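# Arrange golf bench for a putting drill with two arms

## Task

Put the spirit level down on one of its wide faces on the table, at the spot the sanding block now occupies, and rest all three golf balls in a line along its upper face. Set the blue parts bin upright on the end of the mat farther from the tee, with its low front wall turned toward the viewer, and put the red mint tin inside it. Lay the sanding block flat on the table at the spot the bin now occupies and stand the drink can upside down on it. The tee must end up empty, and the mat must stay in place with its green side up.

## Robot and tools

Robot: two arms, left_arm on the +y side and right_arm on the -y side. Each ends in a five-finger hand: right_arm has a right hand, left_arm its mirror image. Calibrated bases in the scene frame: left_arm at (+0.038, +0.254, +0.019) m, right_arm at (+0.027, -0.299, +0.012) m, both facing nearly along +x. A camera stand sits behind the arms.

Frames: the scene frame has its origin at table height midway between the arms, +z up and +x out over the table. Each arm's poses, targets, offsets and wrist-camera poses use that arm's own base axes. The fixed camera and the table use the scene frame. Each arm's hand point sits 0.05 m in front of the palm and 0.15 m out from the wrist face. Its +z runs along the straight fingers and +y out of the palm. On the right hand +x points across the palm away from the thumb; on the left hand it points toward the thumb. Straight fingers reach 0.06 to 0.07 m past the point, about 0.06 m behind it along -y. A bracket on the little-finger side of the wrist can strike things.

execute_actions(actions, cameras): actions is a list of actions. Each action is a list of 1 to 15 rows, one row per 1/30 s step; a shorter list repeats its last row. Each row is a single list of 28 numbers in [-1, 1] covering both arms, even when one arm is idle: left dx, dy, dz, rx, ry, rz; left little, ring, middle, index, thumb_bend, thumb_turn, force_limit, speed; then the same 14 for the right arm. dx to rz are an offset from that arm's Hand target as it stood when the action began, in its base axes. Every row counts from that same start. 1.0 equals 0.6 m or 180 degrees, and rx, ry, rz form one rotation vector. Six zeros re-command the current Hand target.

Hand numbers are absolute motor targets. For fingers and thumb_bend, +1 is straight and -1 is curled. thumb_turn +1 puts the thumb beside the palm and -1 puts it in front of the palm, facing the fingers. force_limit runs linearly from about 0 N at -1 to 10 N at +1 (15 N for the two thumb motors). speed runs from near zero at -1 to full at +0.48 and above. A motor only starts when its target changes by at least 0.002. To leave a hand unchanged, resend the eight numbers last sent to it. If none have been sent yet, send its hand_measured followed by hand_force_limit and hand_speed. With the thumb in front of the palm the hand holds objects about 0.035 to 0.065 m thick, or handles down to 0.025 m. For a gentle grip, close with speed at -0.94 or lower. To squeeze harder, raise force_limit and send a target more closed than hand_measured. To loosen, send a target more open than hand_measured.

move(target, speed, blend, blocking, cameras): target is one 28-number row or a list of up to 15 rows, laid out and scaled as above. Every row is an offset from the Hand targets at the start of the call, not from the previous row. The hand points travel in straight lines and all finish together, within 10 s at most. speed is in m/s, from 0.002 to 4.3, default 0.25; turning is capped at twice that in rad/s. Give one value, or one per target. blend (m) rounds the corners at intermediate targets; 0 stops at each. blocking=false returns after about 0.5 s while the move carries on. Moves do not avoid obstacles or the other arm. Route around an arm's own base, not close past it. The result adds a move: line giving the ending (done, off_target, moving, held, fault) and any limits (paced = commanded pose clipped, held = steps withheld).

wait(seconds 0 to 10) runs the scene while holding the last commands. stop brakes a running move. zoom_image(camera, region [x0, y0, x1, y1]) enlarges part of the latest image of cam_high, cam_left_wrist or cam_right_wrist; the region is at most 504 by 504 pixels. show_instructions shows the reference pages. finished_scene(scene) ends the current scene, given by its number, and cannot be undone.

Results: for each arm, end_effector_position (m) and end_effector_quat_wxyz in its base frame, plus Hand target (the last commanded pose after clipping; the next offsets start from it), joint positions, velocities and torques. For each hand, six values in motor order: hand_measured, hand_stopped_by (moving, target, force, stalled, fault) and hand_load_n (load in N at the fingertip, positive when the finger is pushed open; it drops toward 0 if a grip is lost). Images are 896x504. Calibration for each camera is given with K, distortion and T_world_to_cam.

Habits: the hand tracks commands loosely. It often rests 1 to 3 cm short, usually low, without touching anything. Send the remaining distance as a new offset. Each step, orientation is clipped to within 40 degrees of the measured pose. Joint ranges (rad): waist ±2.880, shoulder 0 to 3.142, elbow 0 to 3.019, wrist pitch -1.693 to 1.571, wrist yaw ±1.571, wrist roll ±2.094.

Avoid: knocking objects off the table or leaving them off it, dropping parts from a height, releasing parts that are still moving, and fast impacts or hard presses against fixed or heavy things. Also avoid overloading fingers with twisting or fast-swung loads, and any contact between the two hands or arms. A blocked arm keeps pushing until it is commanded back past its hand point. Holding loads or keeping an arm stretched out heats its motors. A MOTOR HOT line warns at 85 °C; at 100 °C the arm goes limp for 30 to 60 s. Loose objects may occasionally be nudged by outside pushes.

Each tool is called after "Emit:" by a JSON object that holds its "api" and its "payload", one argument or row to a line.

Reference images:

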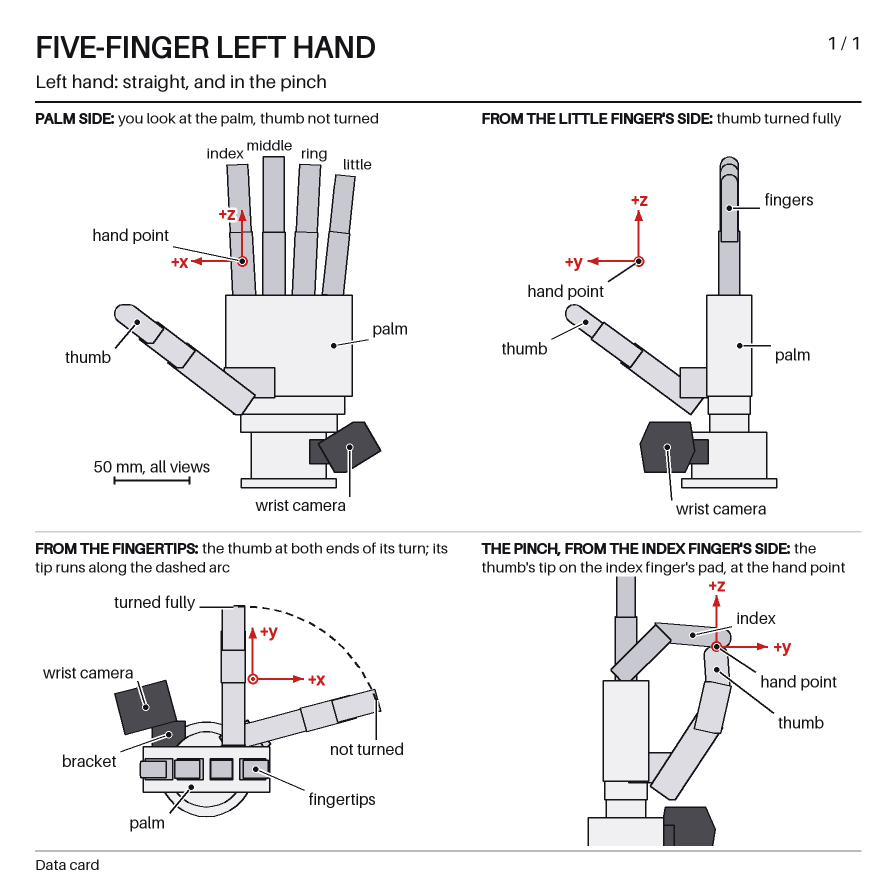

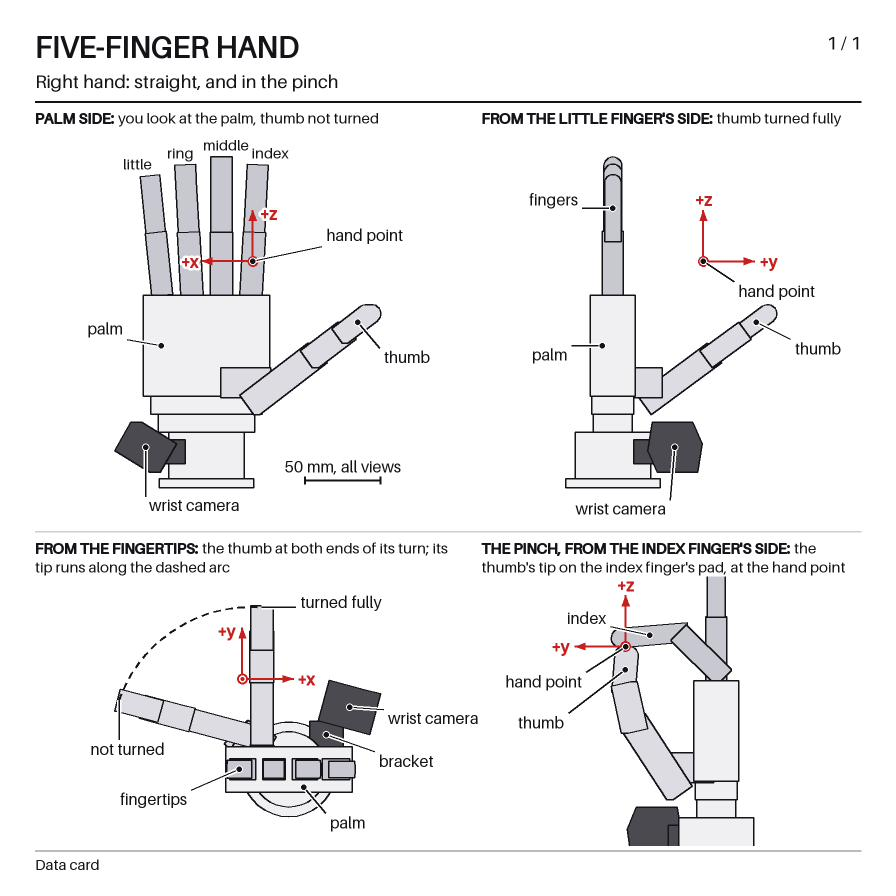

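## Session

Emit:
{"api": "execute_actions", "payload": {
  "actions": []
}}

Scene clock: 0.00 s.
left_arm: end_effector_position=(+0.3137, +0.0735, +0.2383) hand_measured=(+1.000, +1.000, +1.000, +1.000, +1.000, +1.000) hand_load_n=(+0.0, +0.0, +0.0, +0.0, +0.0, +0.0) hand_stopped_by=(target, target, target, target, target, target) hand_force_limit=0.00 hand_speed=-0.80 end_effector_quat_wxyz=(+0.069, -0.524, +0.752, -0.394) | right_arm: end_effector_position=(+0.4303, +0.5243, +0.1142) hand_measured=(+1.000, +1.000, +1.000, +1.000, +1.000, +1.000) hand_load_n=(+0.5, +0.0, +0.0, +0.0, +0.0, +0.0) hand_stopped_by=(target, target, target, target, target, target) hand_force_limit=0.00 hand_speed=-0.80 end_effector_quat_wxyz=(-0.523, +0.715, -0.421, -0.195)
Joint positions: left_arm=[0.617 1.176 1.091 -1.311 0.808 0.896] | right_arm=[0.633 1.897 1.249 0.134 -0.695 0.542]
Joint velocities: within noise
Joint torques (N m): no reading
Heat: left arm: hottest elbow 38 °C; right arm: hottest elbow 31 °C.
Hand target: left_arm +0.3191, +0.0773, +0.2472; +0.081, -0.519, +0.754, -0.394 | right_arm +0.4378, +0.5298, +0.1290; -0.536, +0.713, -0.411, -0.189
camera_calibration:
cam_left_wrist: T_world_to_cam=[[0.609944, -0.399651, 0.684286, -0.316998], [-0.784288, -0.428019, 0.449101, 0.17115], [0.113404, -0.810604, -0.574509, 0.281947], [0, 0, 0, 1]] pos_world=[0.295608, 0.175114, 0.302035]
cam_right_wrist: T_world_to_cam=[[-0.660931, -0.139655, -0.737338, 0.45054], [-0.707368, -0.212166, 0.674252, 0.332452], [-0.250601, 0.967203, 0.0414394, -0.287036], [0, 0, 0, 1]] pos_world=[0.46101, 0.411078, 0.119938]

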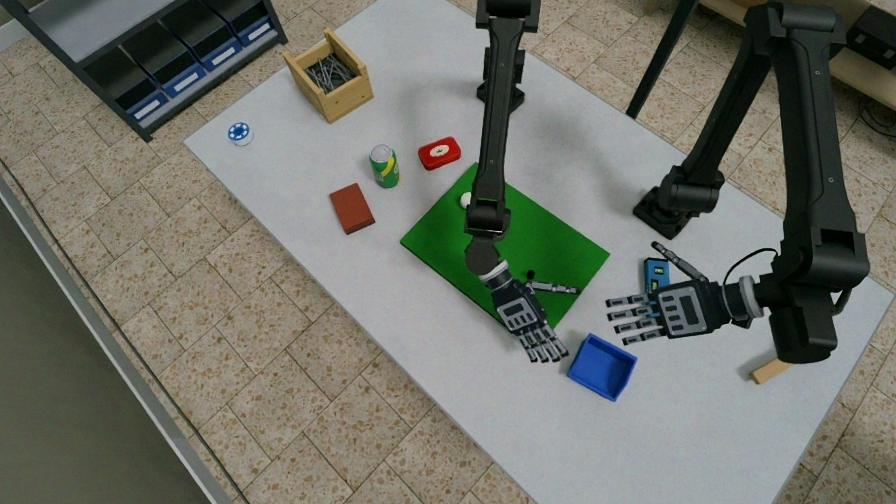

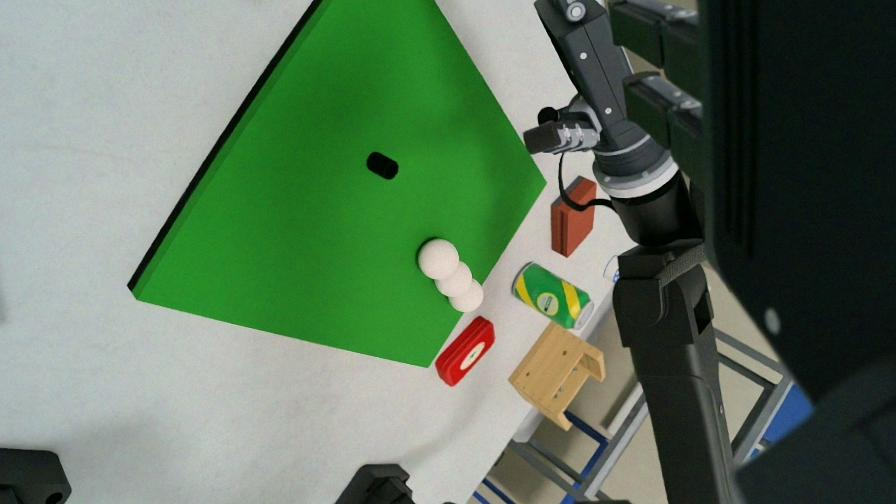

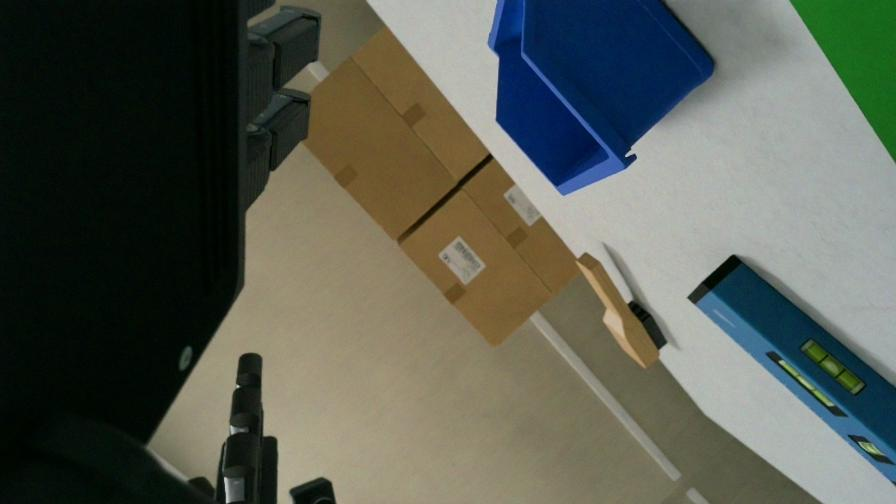

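Emit:
{"api": "move", "payload": {
  "target": [
    [0.0,0.1,0.03,0,0,0,1,1,1,1,1,1,0,-0.5,0,-0.02,0.12,0,0,0,1,1,1,1,1,1,0,-0.5],
    [0.02,0.48,0.03,0,0,0,0.8,0.8,0.8,0.8,0.8,-1,0,-0.5,-0.336,-0.683,0.14,-0.2397,-0.106,-0.2914,0.8,0.8,0.8,0.8,0.8,-1,0,-0.5],
    [0.02,0.50,0.0,0,0,0,0.8,0.8,0.8,0.8,0.8,-1,0,-0.5,-0.336,-0.70,0.1,-0.2397,-0.106,-0.2914,0.8,0.8,0.8,0.8,0.8,-1,0,-0.5]
  ],
  "speed": 0.3,
  "blend": 0.02,
  "cameras": ["cam_high","cam_left_wrist","cam_right_wrist"]
}}

Scene clock: 40.43 s.
left_arm: end_effector_position=(+0.3293, +0.3636, +0.2353) hand_measured=(+0.800, +0.800, +0.800, +0.800, +0.800, -1.000) hand_load_n=(+0.0, +0.0, +0.0, +0.0, +0.0, +0.0) hand_stopped_by=(target, target, target, target, target, target) hand_force_limit=0.00 hand_speed=-0.50 end_effector_quat_wxyz=(+0.104, -0.542, +0.743, -0.379) | right_arm: end_effector_position=(+0.2326, +0.1113, +0.1868) hand_measured=(+0.800, +0.800, +0.800, +0.800, +0.800, -1.000) hand_load_n=(+0.0, +0.0, +0.0, +0.0, +0.0, +0.0) hand_stopped_by=(target, target, target, target, target, target) hand_force_limit=0.00 hand_speed=-0.50 end_effector_quat_wxyz=(-0.323, +0.631, -0.625, +0.328)
Joint positions: left_arm=[1.043 1.801 1.779 -1.698 0.798 1.416] | right_arm=[0.647 0.413 0.551 -0.864 0.517 0.4]
Joint torques (N m): left_arm=[1.96 -13.33 13.03 0.06 0.39 0.25] | right_arm=[-1.55 -1.2 8.4 1.85 0.3 0.03]
Heat: left arm: hottest elbow 47 °C; right arm: hottest elbow 40 °C.
Hand target: left_arm +0.3311, +0.3773, +0.2472; +0.081, -0.519, +0.754, -0.394 | right_arm +0.2362, +0.1097, +0.1891; -0.331, +0.624, -0.625, +0.332
Off the commanded pose: left_arm 0.018 m, 4 deg | right_arm 0.005 m, 1 deg.
joint sent to its limit (left arm) — joint 4 (wrist pitch), lower limit. The joint targets are off in orientation, not in position.
move: off_target (left_arm); blend cut to 0 m at target 2; target 2's new numbers were sent with left_arm's hand 0.017 m and 5 deg from that target
camera_calibration:
cam_left_wrist: T_world_to_cam=[[0.619573, -0.392013, 0.680041, -0.213438], [-0.763803, -0.500791, 0.407203, 0.338419], [0.180929, -0.771709, -0.609697, 0.485534], [0, 0, 0, 1]] pos_world=[0.302878, 0.460498, 0.30337]
cam_right_wrist: T_world_to_cam=[[-0.525922, -0.219775, -0.821648, 0.308902], [-0.576317, 0.802541, 0.154226, 0.00968436], [0.625511, 0.554641, -0.548735, 0.0121955], [0, 0, 0, 1]] pos_world=[0.160411, 0.0533528, 0.259007]

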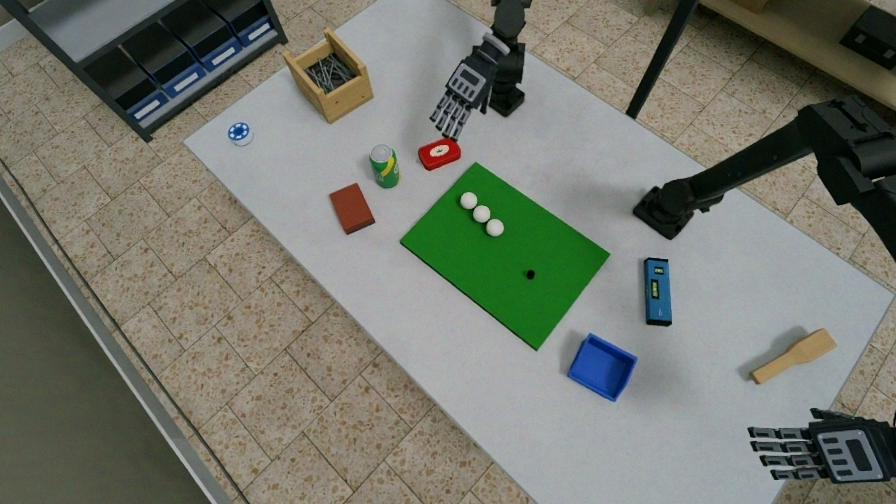

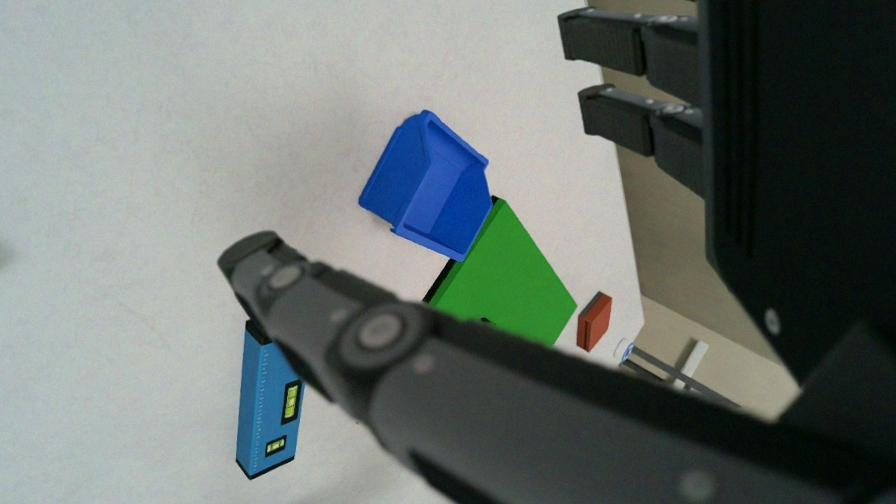

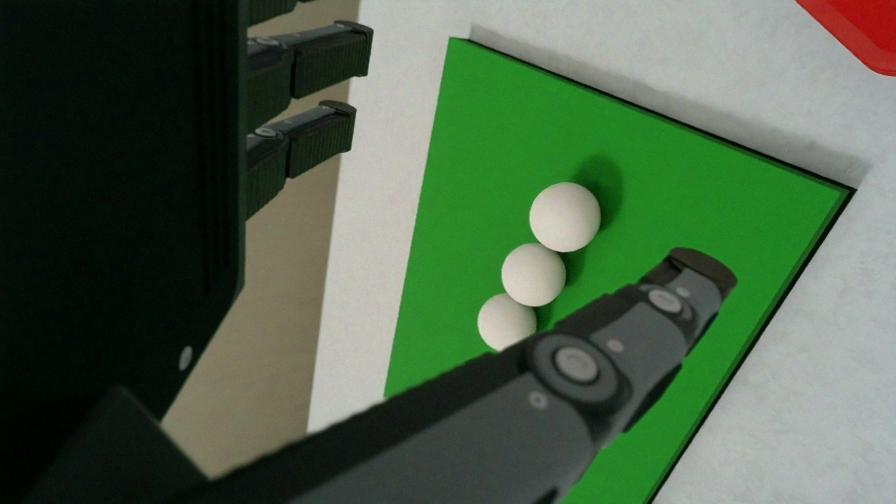

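Emit:
{"api": "zoom_image", "payload": {
  "camera": "cam_high",
  "region": [600, 230, 720, 350]
}}

Emit:
{"api": "zoom_image", "payload": {
  "camera": "cam_left_wrist",
  "region": [200, 280, 400, 500]
}}

Emit:
{"api": "zoom_image", "payload": {
  "camera": "cam_high",
  "region": [310, 120, 470, 250]
}}

Emit:
{"api": "zoom_image", "payload": {
  "camera": "cam_high",
  "region": [540, 310, 660, 420]
}}

Scaled by 4.200.

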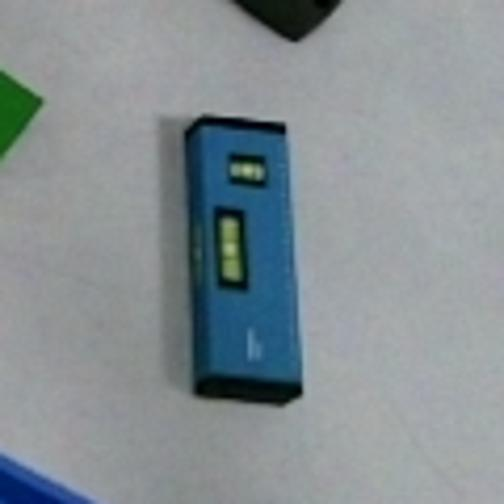

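Scaled by 2.291.

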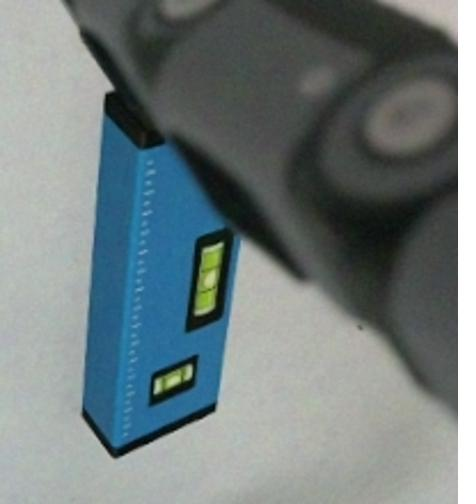

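Scaled by 3.150.

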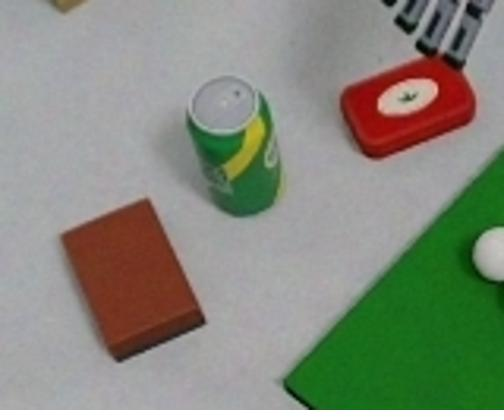

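Scaled by 4.200.

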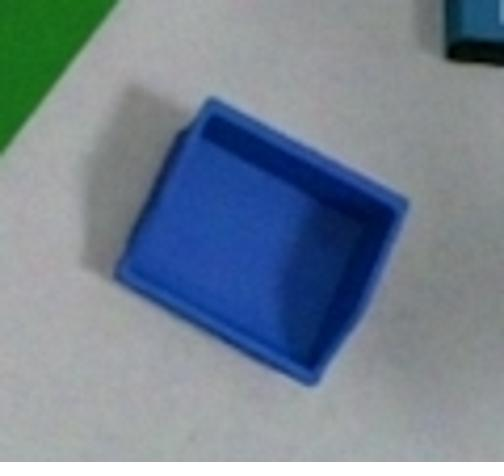

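Emit:
{"api": "zoom_image", "payload": {
  "camera": "cam_left_wrist",
  "region": [330, 90, 530, 280]
}}

Scaled by 2.520.

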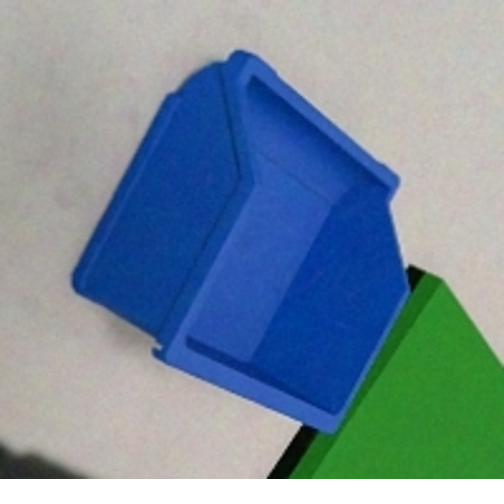

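Emit:
{"api": "move", "payload": {
  "target": [
    [0,0,0,0,0,0,0.8,0.8,0.8,0.8,0.8,-1,0,-0.5,0.15,0.0,0.08,0,0,0,0.8,0.8,0.8,0.8,0.8,-1,0,-0.5],
    [0,0,0,0,0,0,0.8,0.8,0.8,0.8,0.8,-1,0,-0.5,0.473,-0.20,0.08,0,0,-0.111,0.8,0.8,0.8,0.8,0.8,-1,0,-0.5]
  ],
  "speed": 0.25,
  "blend": 0.03,
  "cameras": ["cam_high","cam_right_wrist"]
}}

Scene clock: 234.17 s.
left_arm: end_effector_position=(+0.3293, +0.3636, +0.2353) hand_measured=(+0.800, +0.800, +0.800, +0.800, +0.800, -1.000) hand_load_n=(+0.0, +0.0, -0.5, +0.0, +0.0, +0.0) hand_stopped_by=(target, target, target, target, target, target) hand_force_limit=0.00 hand_speed=-0.50 end_effector_quat_wxyz=(+0.104, -0.542, +0.743, -0.379) | right_arm: end_effector_position=(+0.4937, -0.0061, +0.2004) hand_measured=(+0.800, +0.800, +0.800, +0.800, +0.800, -1.000) hand_load_n=(+0.0, +0.0, +0.0, +0.0, +0.0, +0.0) hand_stopped_by=(target, target, target, target, target, target) hand_force_limit=0.00 hand_speed=-0.50 end_effector_quat_wxyz=(+0.240, -0.528, +0.729, -0.364)
Joint positions: left_arm=[1.043 1.801 1.779 -1.698 0.798 1.416] | right_arm=[0.022 1.204 0.963 -0.464 0.297 0.201]
Joint torques (N m): left_arm=[1.96 -13.1 13.03 0.05 0.39 0.25] | right_arm=[-1.14 -7.94 13.67 1.81 0.38 0.2]
Heat: left arm: hottest elbow 56 °C; right arm: hottest elbow 42 °C.
Hand target: left_arm +0.3311, +0.3773, +0.2472; +0.081, -0.519, +0.754, -0.394 | right_arm +0.5201, -0.0100, +0.2371; +0.269, -0.506, +0.724, -0.384
Off the commanded pose: left_arm 0.018 m, 4 deg | right_arm 0.045 m, 5 deg.
joint sent to its limit (left arm) — joint 4 (wrist pitch), lower limit. The joint targets are off in orientation, not in position.
move: off_target (left_arm, right_arm)
camera_calibration:
cam_right_wrist: T_world_to_cam=[[-0.616582, -0.0359158, -0.786471, 0.47043], [-0.26704, 0.94928, 0.166005, 0.0982043], [0.740619, 0.312375, -0.5949, -0.127613], [0, 0, 0, 1]] pos_world=[0.410796, -0.0364644, 0.27776]
Images, in order (width x height): cam_high 896x504, cam_right_wrist 896x504.

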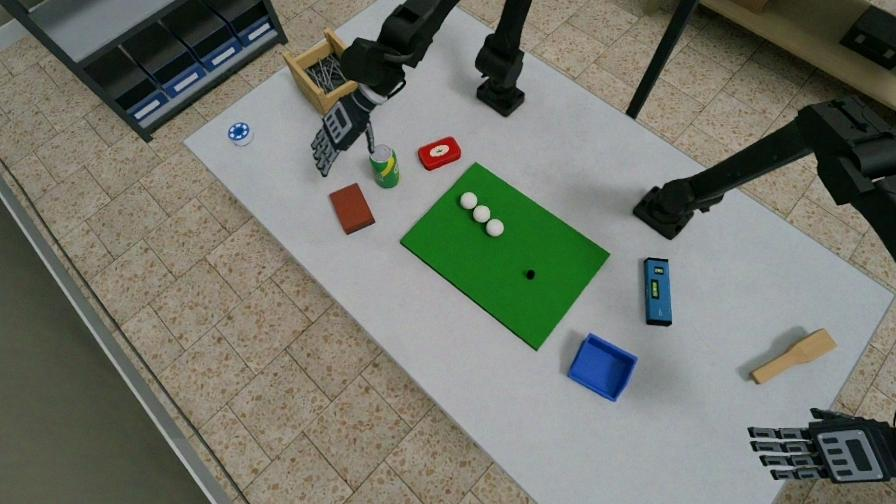

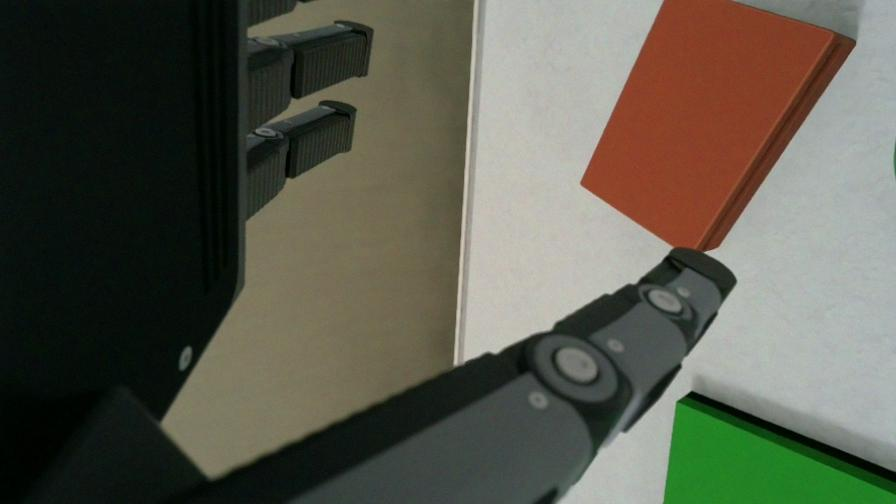

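Emit:
{"api": "move", "payload": {
  "target": [
    [0.1,-0.2,0.0,0.03,-0.07,0.1,1,1,0.4,0.4,0.4,-1,0,-0.5,-0.2,0.18,0.0,0,0,0.05,0.8,0.8,0.8,0.8,0.8,-1,0,-0.5],
    [0.245,-0.41,-0.145,0.0735,-0.1791,0.2554,1,1,0.4,0.4,0.4,-1,0,-0.5,-0.473,0.2,-0.07,0,0,0.111,0.8,0.8,0.8,0.8,0.8,-1,0,-0.5]
  ],
  "speed": 0.25,
  "blend": 0.03,
  "cameras": ["cam_high","cam_left_wrist"]
}}

Scene clock: 331.00 s.
left_arm: end_effector_position=(+0.4758, +0.1293, +0.1611) hand_measured=(+1.000, +1.000, +0.400, +0.400, +0.400, -1.000) hand_load_n=(+0.0, +0.0, +0.0, +0.0, +0.0, +0.0) hand_stopped_by=(target, target, target, target, target, target) hand_force_limit=0.00 hand_speed=-0.50 end_effector_quat_wxyz=(-0.481, +0.628, -0.489, +0.367) | right_arm: end_effector_position=(+0.2406, +0.1090, +0.2001) hand_measured=(+0.800, +0.800, +0.800, +0.800, +0.800, -1.000) hand_load_n=(+0.0, +0.0, +0.0, +0.0, +0.0, +0.0) hand_stopped_by=(target, target, target, target, target, target) hand_force_limit=0.00 hand_speed=-0.50 end_effector_quat_wxyz=(-0.335, +0.620, -0.625, +0.335)
Joint positions: left_arm=[0.365 1.169 0.573 0.324 0.103 0.038] | right_arm=[0.618 0.411 0.568 -0.841 0.509 0.381]
Joint torques (N m): left_arm=[1.38 -5.42 8.94 3.52 -0.11 0.11] | right_arm=[0.5 -0.73 8.34 0.66 0.52 0.2]
Heat: left arm: hottest elbow 57 °C; right arm: hottest elbow 61 °C.
Hand target: left_arm +0.4782, +0.1311, +0.1602; -0.483, +0.630, -0.483, +0.370 | right_arm +0.2362, +0.1099, +0.1951; -0.331, +0.624, -0.625, +0.332
Off the commanded pose: left_arm 0.003 m, 1 deg | right_arm 0.007 m, 1 deg.
move: done
camera_calibration:
cam_left_wrist: T_world_to_cam=[[0.373561, -0.199748, 0.905844, -0.289827], [-0.298267, -0.950546, -0.086603, 0.279364], [0.878344, -0.237831, -0.414665, -0.199258], [0, 0, 0, 1]] pos_world=[0.36661, 0.160266, 0.204106]
Images, in order (width x height): cam_high 896x504, cam_left_wrist 896x504.

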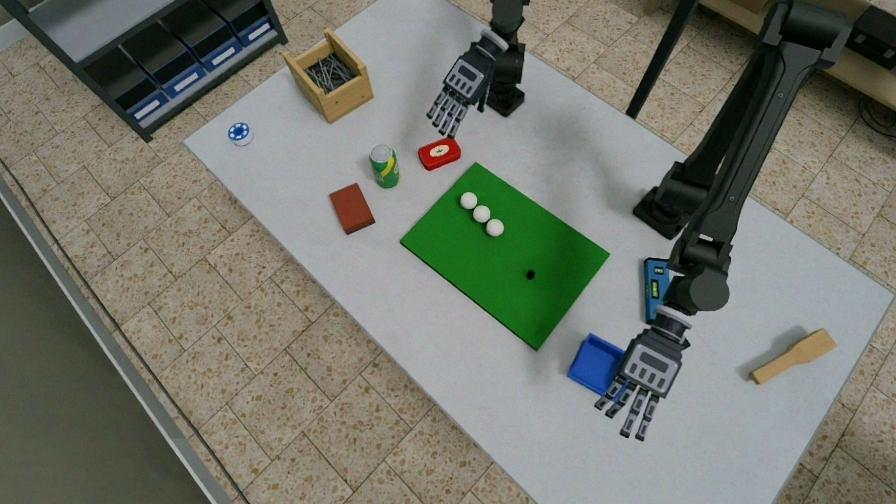

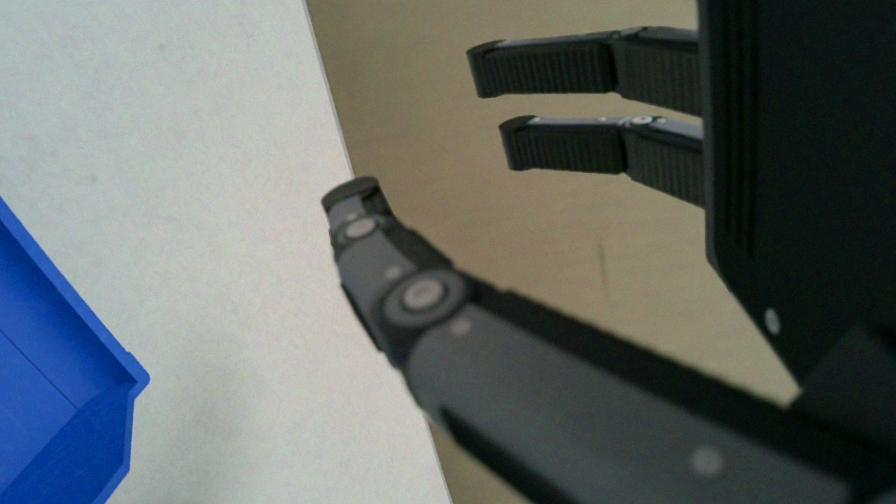

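Emit:
{"api": "zoom_image", "payload": {
  "camera": "cam_high",
  "region": [560, 320, 700, 450]
}}

Scaled by 3.600.

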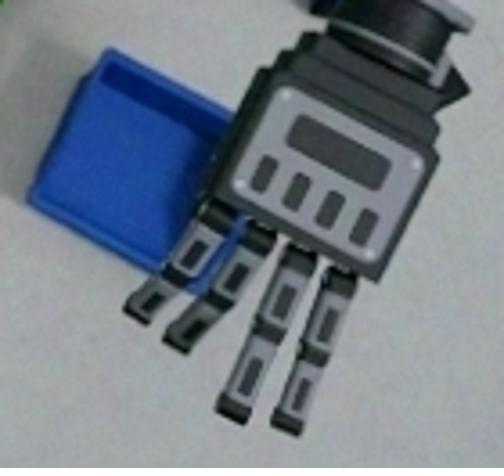

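Emit:
{"api": "move", "payload": {
  "target": [-0.0025,-0.009,-0.152,0,0,0,1,1,0.4,0.4,0.4,-1,0,-0.5,0,0,-0.03,0,0,0,0.8,0.8,0.8,0.8,0.8,-1,0,-0.5],
  "speed": 0.15,
  "cameras": ["cam_high","cam_left_wrist"]
}}

Emit:
{"api": "zoom_image", "payload": {
  "camera": "cam_high",
  "region": [560, 320, 700, 450]
}}

Scene clock: 389.97 s.
left_arm: end_effector_position=(+0.4728, +0.1288, +0.0651) hand_measured=(+1.000, +1.000, +0.400, +0.400, +0.400, -1.000) hand_load_n=(+0.0, +0.0, +0.0, +0.0, +0.0, +0.0) hand_stopped_by=(target, target, target, target, target, target) hand_force_limit=0.00 hand_speed=-0.50 end_effector_quat_wxyz=(-0.480, +0.633, -0.487, +0.363) | right_arm: end_effector_position=(+0.2350, +0.1051, +0.1748) hand_measured=(+0.800, +0.800, +0.800, +0.800, +0.800, -1.000) hand_load_n=(+0.0, +0.0, +0.0, +0.0, +0.0, +0.0) hand_stopped_by=(target, target, target, target, target, target) hand_force_limit=0.00 hand_speed=-0.50 end_effector_quat_wxyz=(-0.317, +0.629, -0.627, +0.332)
Joint positions: left_arm=[0.361 1.435 0.454 0.699 0.09 0.034] | right_arm=[0.618 0.408 0.52 -0.837 0.509 0.382]
Joint torques (N m): left_arm=[0.62 -7.12 6.8 3.51 -0.11 0.07] | right_arm=[0.56 -1.32 8.31 1.87 0.53 0.2]
Heat: left arm: hottest elbow 52 °C; right arm: hottest elbow 48 °C.
Hand target: left_arm +0.4766, +0.1257, +0.0690; -0.483, +0.630, -0.483, +0.370 | right_arm +0.2362, +0.1099, +0.1770; -0.331, +0.624, -0.625, +0.332
Off the commanded pose: left_arm 0.006 m, 1 deg | right_arm 0.006 m, 2 deg.
move: done
camera_calibration:
cam_left_wrist: T_world_to_cam=[[0.384279, -0.192044, 0.903022, -0.207654], [-0.288926, -0.954008, -0.0799351, 0.265315], [0.876842, -0.23019, -0.422092, -0.23638], [0, 0, 0, 1]] pos_world=[0.363721, 0.158822, 0.10895]
Images, in order (width x height): cam_high 896x504, cam_left_wrist 896x504.

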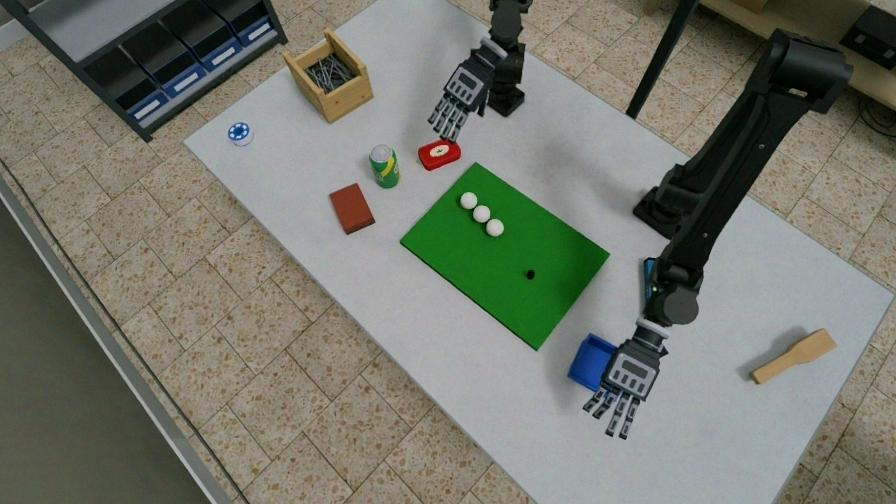

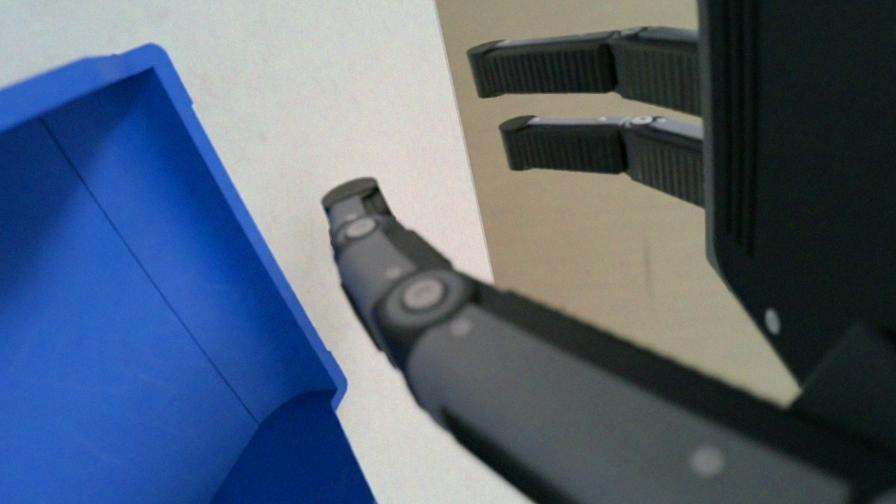

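Scaled by 3.600.

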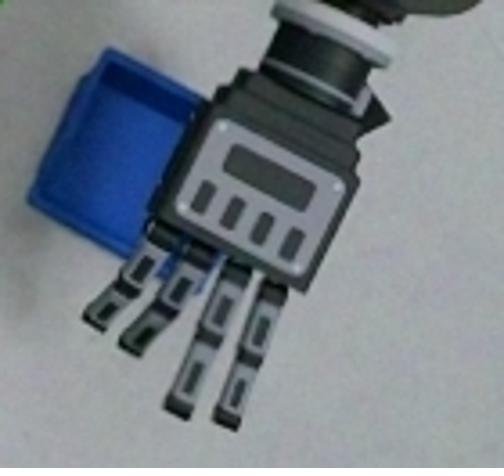

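Emit:
{"api": "move", "payload": {
  "target": [0.0,-0.003,-0.088,0,0,0,1,1,0.4,0.4,0.4,-1,0,-0.5,0,0,0,0,0,0,0.8,0.8,0.8,0.8,0.8,-1,0,-0.5],
  "speed": 0.08,
  "cameras": ["cam_high","cam_left_wrist"]
}}

Emit:
{"api": "zoom_image", "payload": {
  "camera": "cam_high",
  "region": [560, 320, 700, 450]
}}

Scene clock: 430.20 s.
left_arm: end_effector_position=(+0.4747, +0.1284, +0.0160) hand_measured=(+1.000, +1.000, +0.400, +0.400, +0.400, -1.000) hand_load_n=(-0.5, -0.5, +0.0, +0.0, +0.0, +0.0) hand_stopped_by=(target, target, target, target, target, target) hand_force_limit=0.00 hand_speed=-0.50 end_effector_quat_wxyz=(-0.483, +0.631, -0.485, +0.364) | right_arm: end_effector_position=(+0.2350, +0.1051, +0.1748) hand_measured=(+0.800, +0.800, +0.800, +0.800, +0.800, -1.000) hand_load_n=(+0.0, +0.0, +0.0, +0.0, +0.0, +0.0) hand_stopped_by=(target, target, target, target, target, target) hand_force_limit=0.00 hand_speed=-0.50 end_effector_quat_wxyz=(-0.317, +0.629, -0.627, +0.332)
Joint positions: left_arm=[0.357 1.639 0.43 0.935 0.085 0.033] | right_arm=[0.618 0.408 0.52 -0.837 0.509 0.382]
Joint torques (N m): left_arm=[0.5 -7.53 4.9 3.54 -0.11 0.08] | right_arm=[0.56 -1.32 8.31 1.85 0.53 0.2]
Heat: left arm: hottest elbow 49 °C; right arm: hottest elbow 48 °C.
Hand target: left_arm +0.4767, +0.1240, +0.0163; -0.483, +0.629, -0.483, +0.370 | right_arm +0.2362, +0.1099, +0.1770; -0.331, +0.624, -0.625, +0.332
Off the commanded pose: left_arm 0.005 m, 1 deg | right_arm 0.005 m, 2 deg.
move: done
camera_calibration:
cam_left_wrist: T_world_to_cam=[[0.377555, -0.194114, 0.905413, -0.160784], [-0.286991, -0.954164, -0.0848913, 0.260789], [0.880391, -0.227794, -0.415959, -0.260845], [0, 0, 0, 1]] pos_world=[0.365195, 0.158206, 0.0592138]
Images, in order (width x height): cam_high 896x504, cam_left_wrist 896x504.

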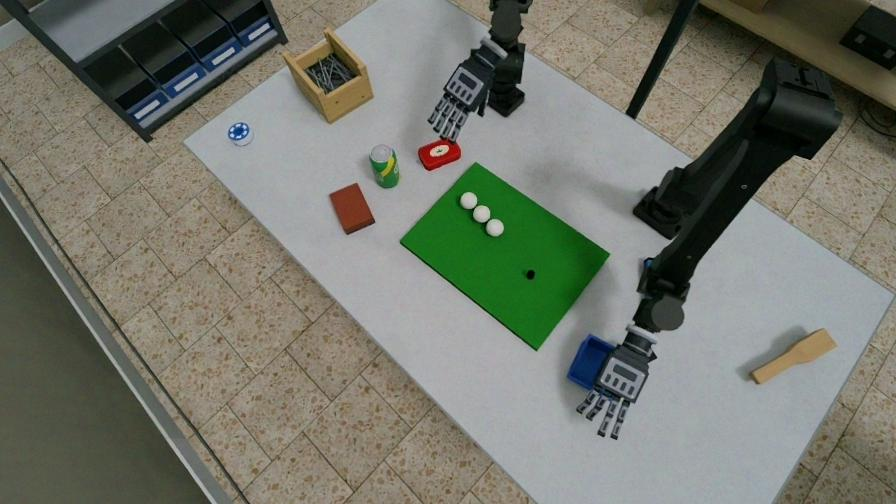

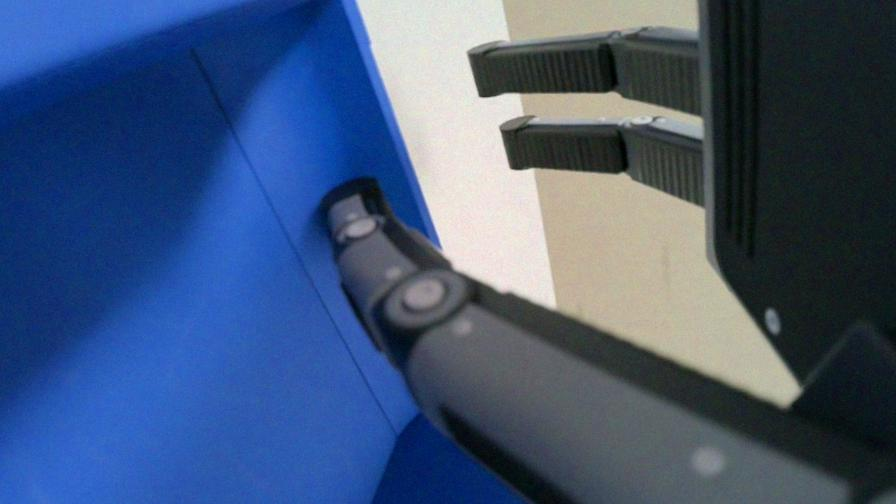

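Scaled by 3.600.

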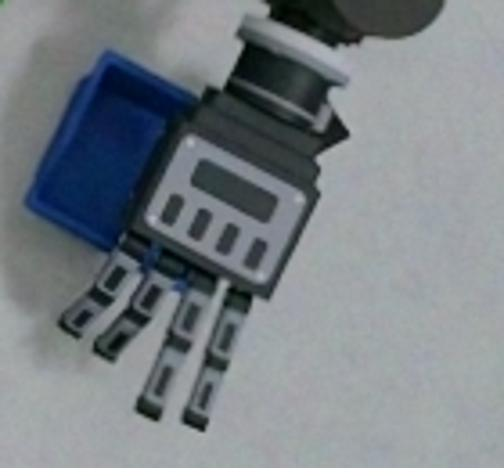

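Emit:
{"api": "move", "payload": {
  "target": [0.0,0,0,0,0,0,1,1,-0.4,-0.4,-0.5,-1,0.1,-0.8,0,0,0,0,0,0,0.8,0.8,0.8,0.8,0.8,-1,0,-0.5],
  "speed": 0.08,
  "cameras": ["cam_high","cam_left_wrist"]
}}

Scene clock: 439.57 s.
left_arm: end_effector_position=(+0.4753, +0.1288, +0.0173) hand_measured=(+1.000, +1.000, -0.242, -0.262, +0.056, -1.000) hand_load_n=(+0.0, +0.0, +7.0, +6.5, +8.0, -2.5) hand_stopped_by=(target, target, force, force, force, target) hand_force_limit=0.10 hand_speed=-0.80 end_effector_quat_wxyz=(-0.484, +0.630, -0.484, +0.365) | right_arm: end_effector_position=(+0.2350, +0.1051, +0.1748) hand_measured=(+0.800, +0.800, +0.800, +0.800, +0.800, -1.000) hand_load_n=(+0.0, +0.0, +0.0, +0.0, +0.0, +0.0) hand_stopped_by=(target, target, target, target, target, target) hand_force_limit=0.00 hand_speed=-0.50 end_effector_quat_wxyz=(-0.317, +0.629, -0.627, +0.332)
Joint positions: left_arm=[0.357 1.639 0.43 0.94 0.084 0.032] | right_arm=[0.618 0.408 0.52 -0.837 0.509 0.382]
Joint torques (N m): left_arm=[0.5 -7.82 4.9 3.32 -0.09 0.09] | right_arm=[0.5 -1.26 8.31 1.85 0.53 0.2]
Heat: left arm: hottest elbow 49 °C; right arm: hottest elbow 48 °C.
Hand target: left_arm +0.4767, +0.1241, +0.0163; -0.483, +0.629, -0.483, +0.370 | right_arm +0.2362, +0.1099, +0.1770; -0.331, +0.624, -0.625, +0.332
Off the commanded pose: left_arm 0.005 m, 1 deg | right_arm 0.005 m, 2 deg.
move: done
camera_calibration:
cam_left_wrist: T_world_to_cam=[[0.373045, -0.195023, 0.907085, -0.159901], [-0.285684, -0.954304, -0.0876852, 0.260859], [0.882735, -0.226429, -0.411714, -0.262145], [0, 0, 0, 1]] pos_world=[0.365578, 0.158397, 0.0599887]
Images, in order (width x height): cam_high 896x504, cam_left_wrist 896x504.

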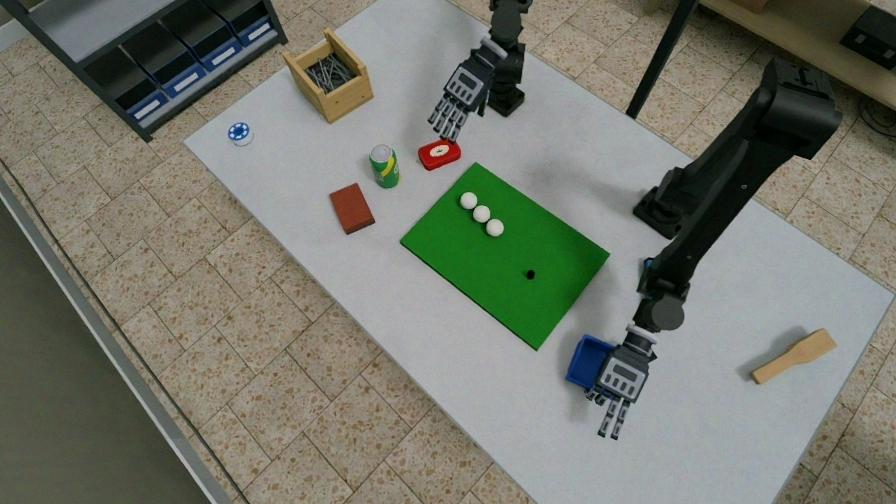

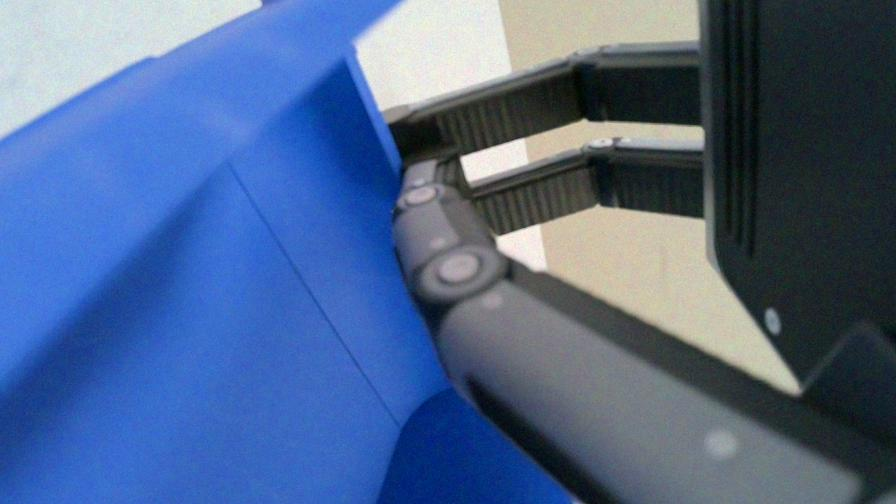

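Emit:
{"api": "move", "payload": {
  "target": [
    [0.0,0,0.2,0,0,0,1,1,-0.4,-0.4,-0.5,-1,0.1,-0.8,0,0,0,0,0,0,0.8,0.8,0.8,0.8,0.8,-1,0,-0.5],
    [0.0205,-0.78,0.24,0,0,-0.0833,1,1,-0.4,-0.4,-0.5,-1,0.1,-0.8,0,0,0,0,0,0,0.8,0.8,0.8,0.8,0.8,-1,0,-0.5]
  ],
  "speed": 0.2,
  "blend": 0.03,
  "cameras": ["cam_high","cam_left_wrist"]
}}

Emit:
{"api": "zoom_image", "payload": {
  "camera": "cam_high",
  "region": [380, 130, 580, 300]
}}

Scene clock: 488.67 s.
left_arm: end_effector_position=(+0.4768, -0.3337, +0.1449) hand_measured=(+1.000, +1.000, -0.242, -0.262, +0.056, -1.000) hand_load_n=(+0.0, +0.0, +7.0, +6.0, +8.0, -2.5) hand_stopped_by=(target, target, force, force, force, target) hand_force_limit=0.10 hand_speed=-0.80 end_effector_quat_wxyz=(-0.432, +0.557, -0.572, +0.419) | right_arm: end_effector_position=(+0.2350, +0.1051, +0.1748) hand_measured=(+0.800, +0.800, +0.800, +0.800, +0.800, -1.000) hand_load_n=(+0.0, +0.0, +0.0, +0.0, +0.0, +0.0) hand_stopped_by=(target, target, target, target, target, target) hand_force_limit=0.00 hand_speed=-0.50 end_effector_quat_wxyz=(-0.317, +0.629, -0.627, +0.332)
Joint positions: left_arm=[-0.781 1.487 0.845 0.258 -0.744 -0.239] | right_arm=[0.618 0.408 0.52 -0.837 0.509 0.382]
Joint torques (N m): left_arm=[1.32 -8.94 12.49 1.89 -0.3 0.08] | right_arm=[0.56 -1.32 8.31 1.85 0.53 0.2]
Heat: left arm: hottest elbow 47 °C; right arm: hottest elbow 47 °C.
Hand target: left_arm +0.4889, -0.3440, +0.1601; -0.431, +0.561, -0.561, +0.430 | right_arm +0.2362, +0.1099, +0.1770; -0.331, +0.624, -0.625, +0.332
Off the commanded pose: left_arm 0.022 m, 2 deg | right_arm 0.005 m, 2 deg.
move: off_target (left_arm)
camera_calibration:
cam_left_wrist: T_world_to_cam=[[0.317387, -0.305393, 0.897776, -0.375309], [-0.534737, -0.839488, -0.0965219, -0.0105347], [0.783149, -0.449439, -0.429747, -0.340024], [0, 0, 0, 1]] pos_world=[0.379775, -0.27628, 0.189802]
Images, in order (width x height): cam_high 896x504, cam_left_wrist 896x504.

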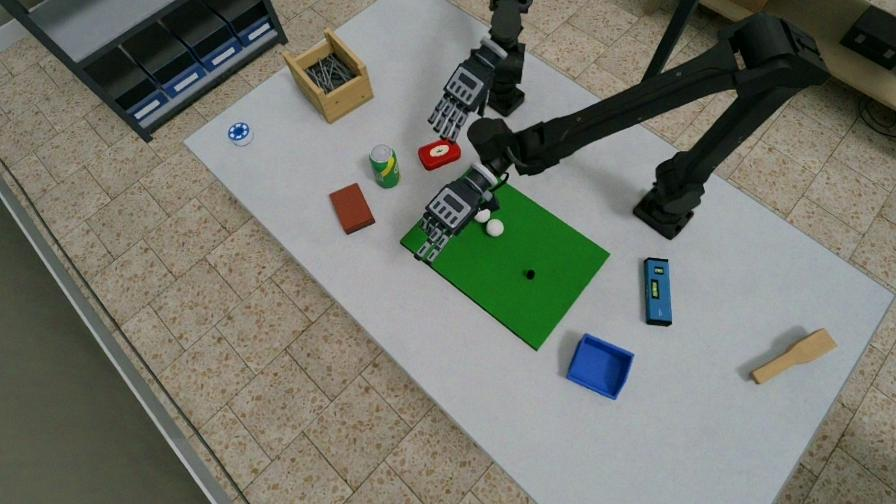

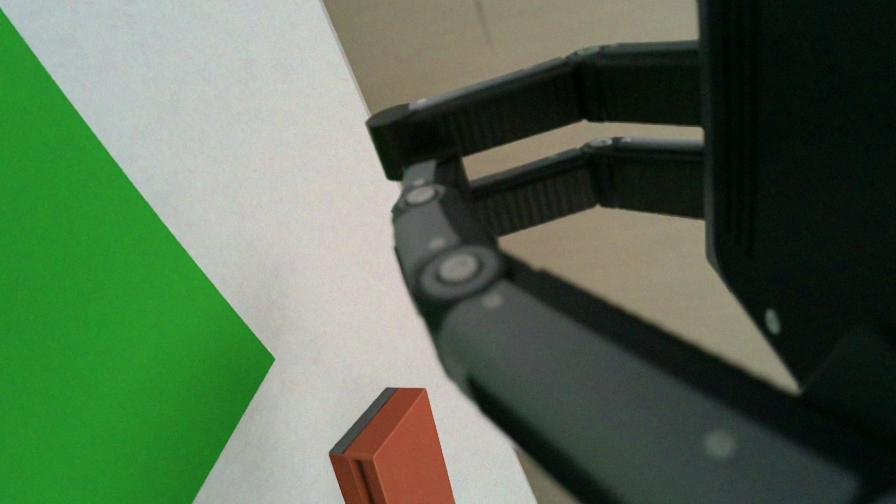

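Scaled by 2.520.

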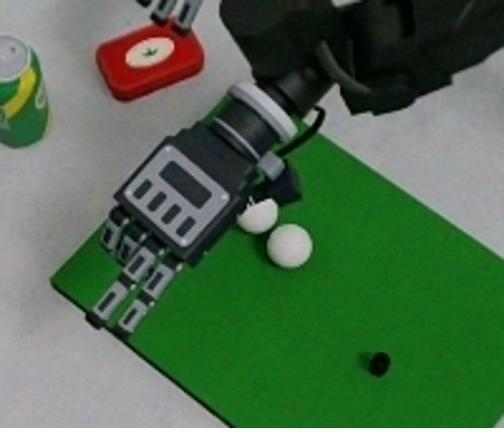

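Emit:
{"api": "zoom_image", "payload": {
  "camera": "cam_high",
  "region": [540, 310, 660, 420]
}}

Scaled by 4.200.

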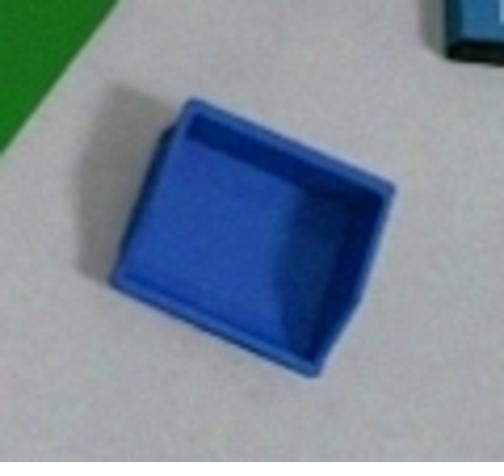

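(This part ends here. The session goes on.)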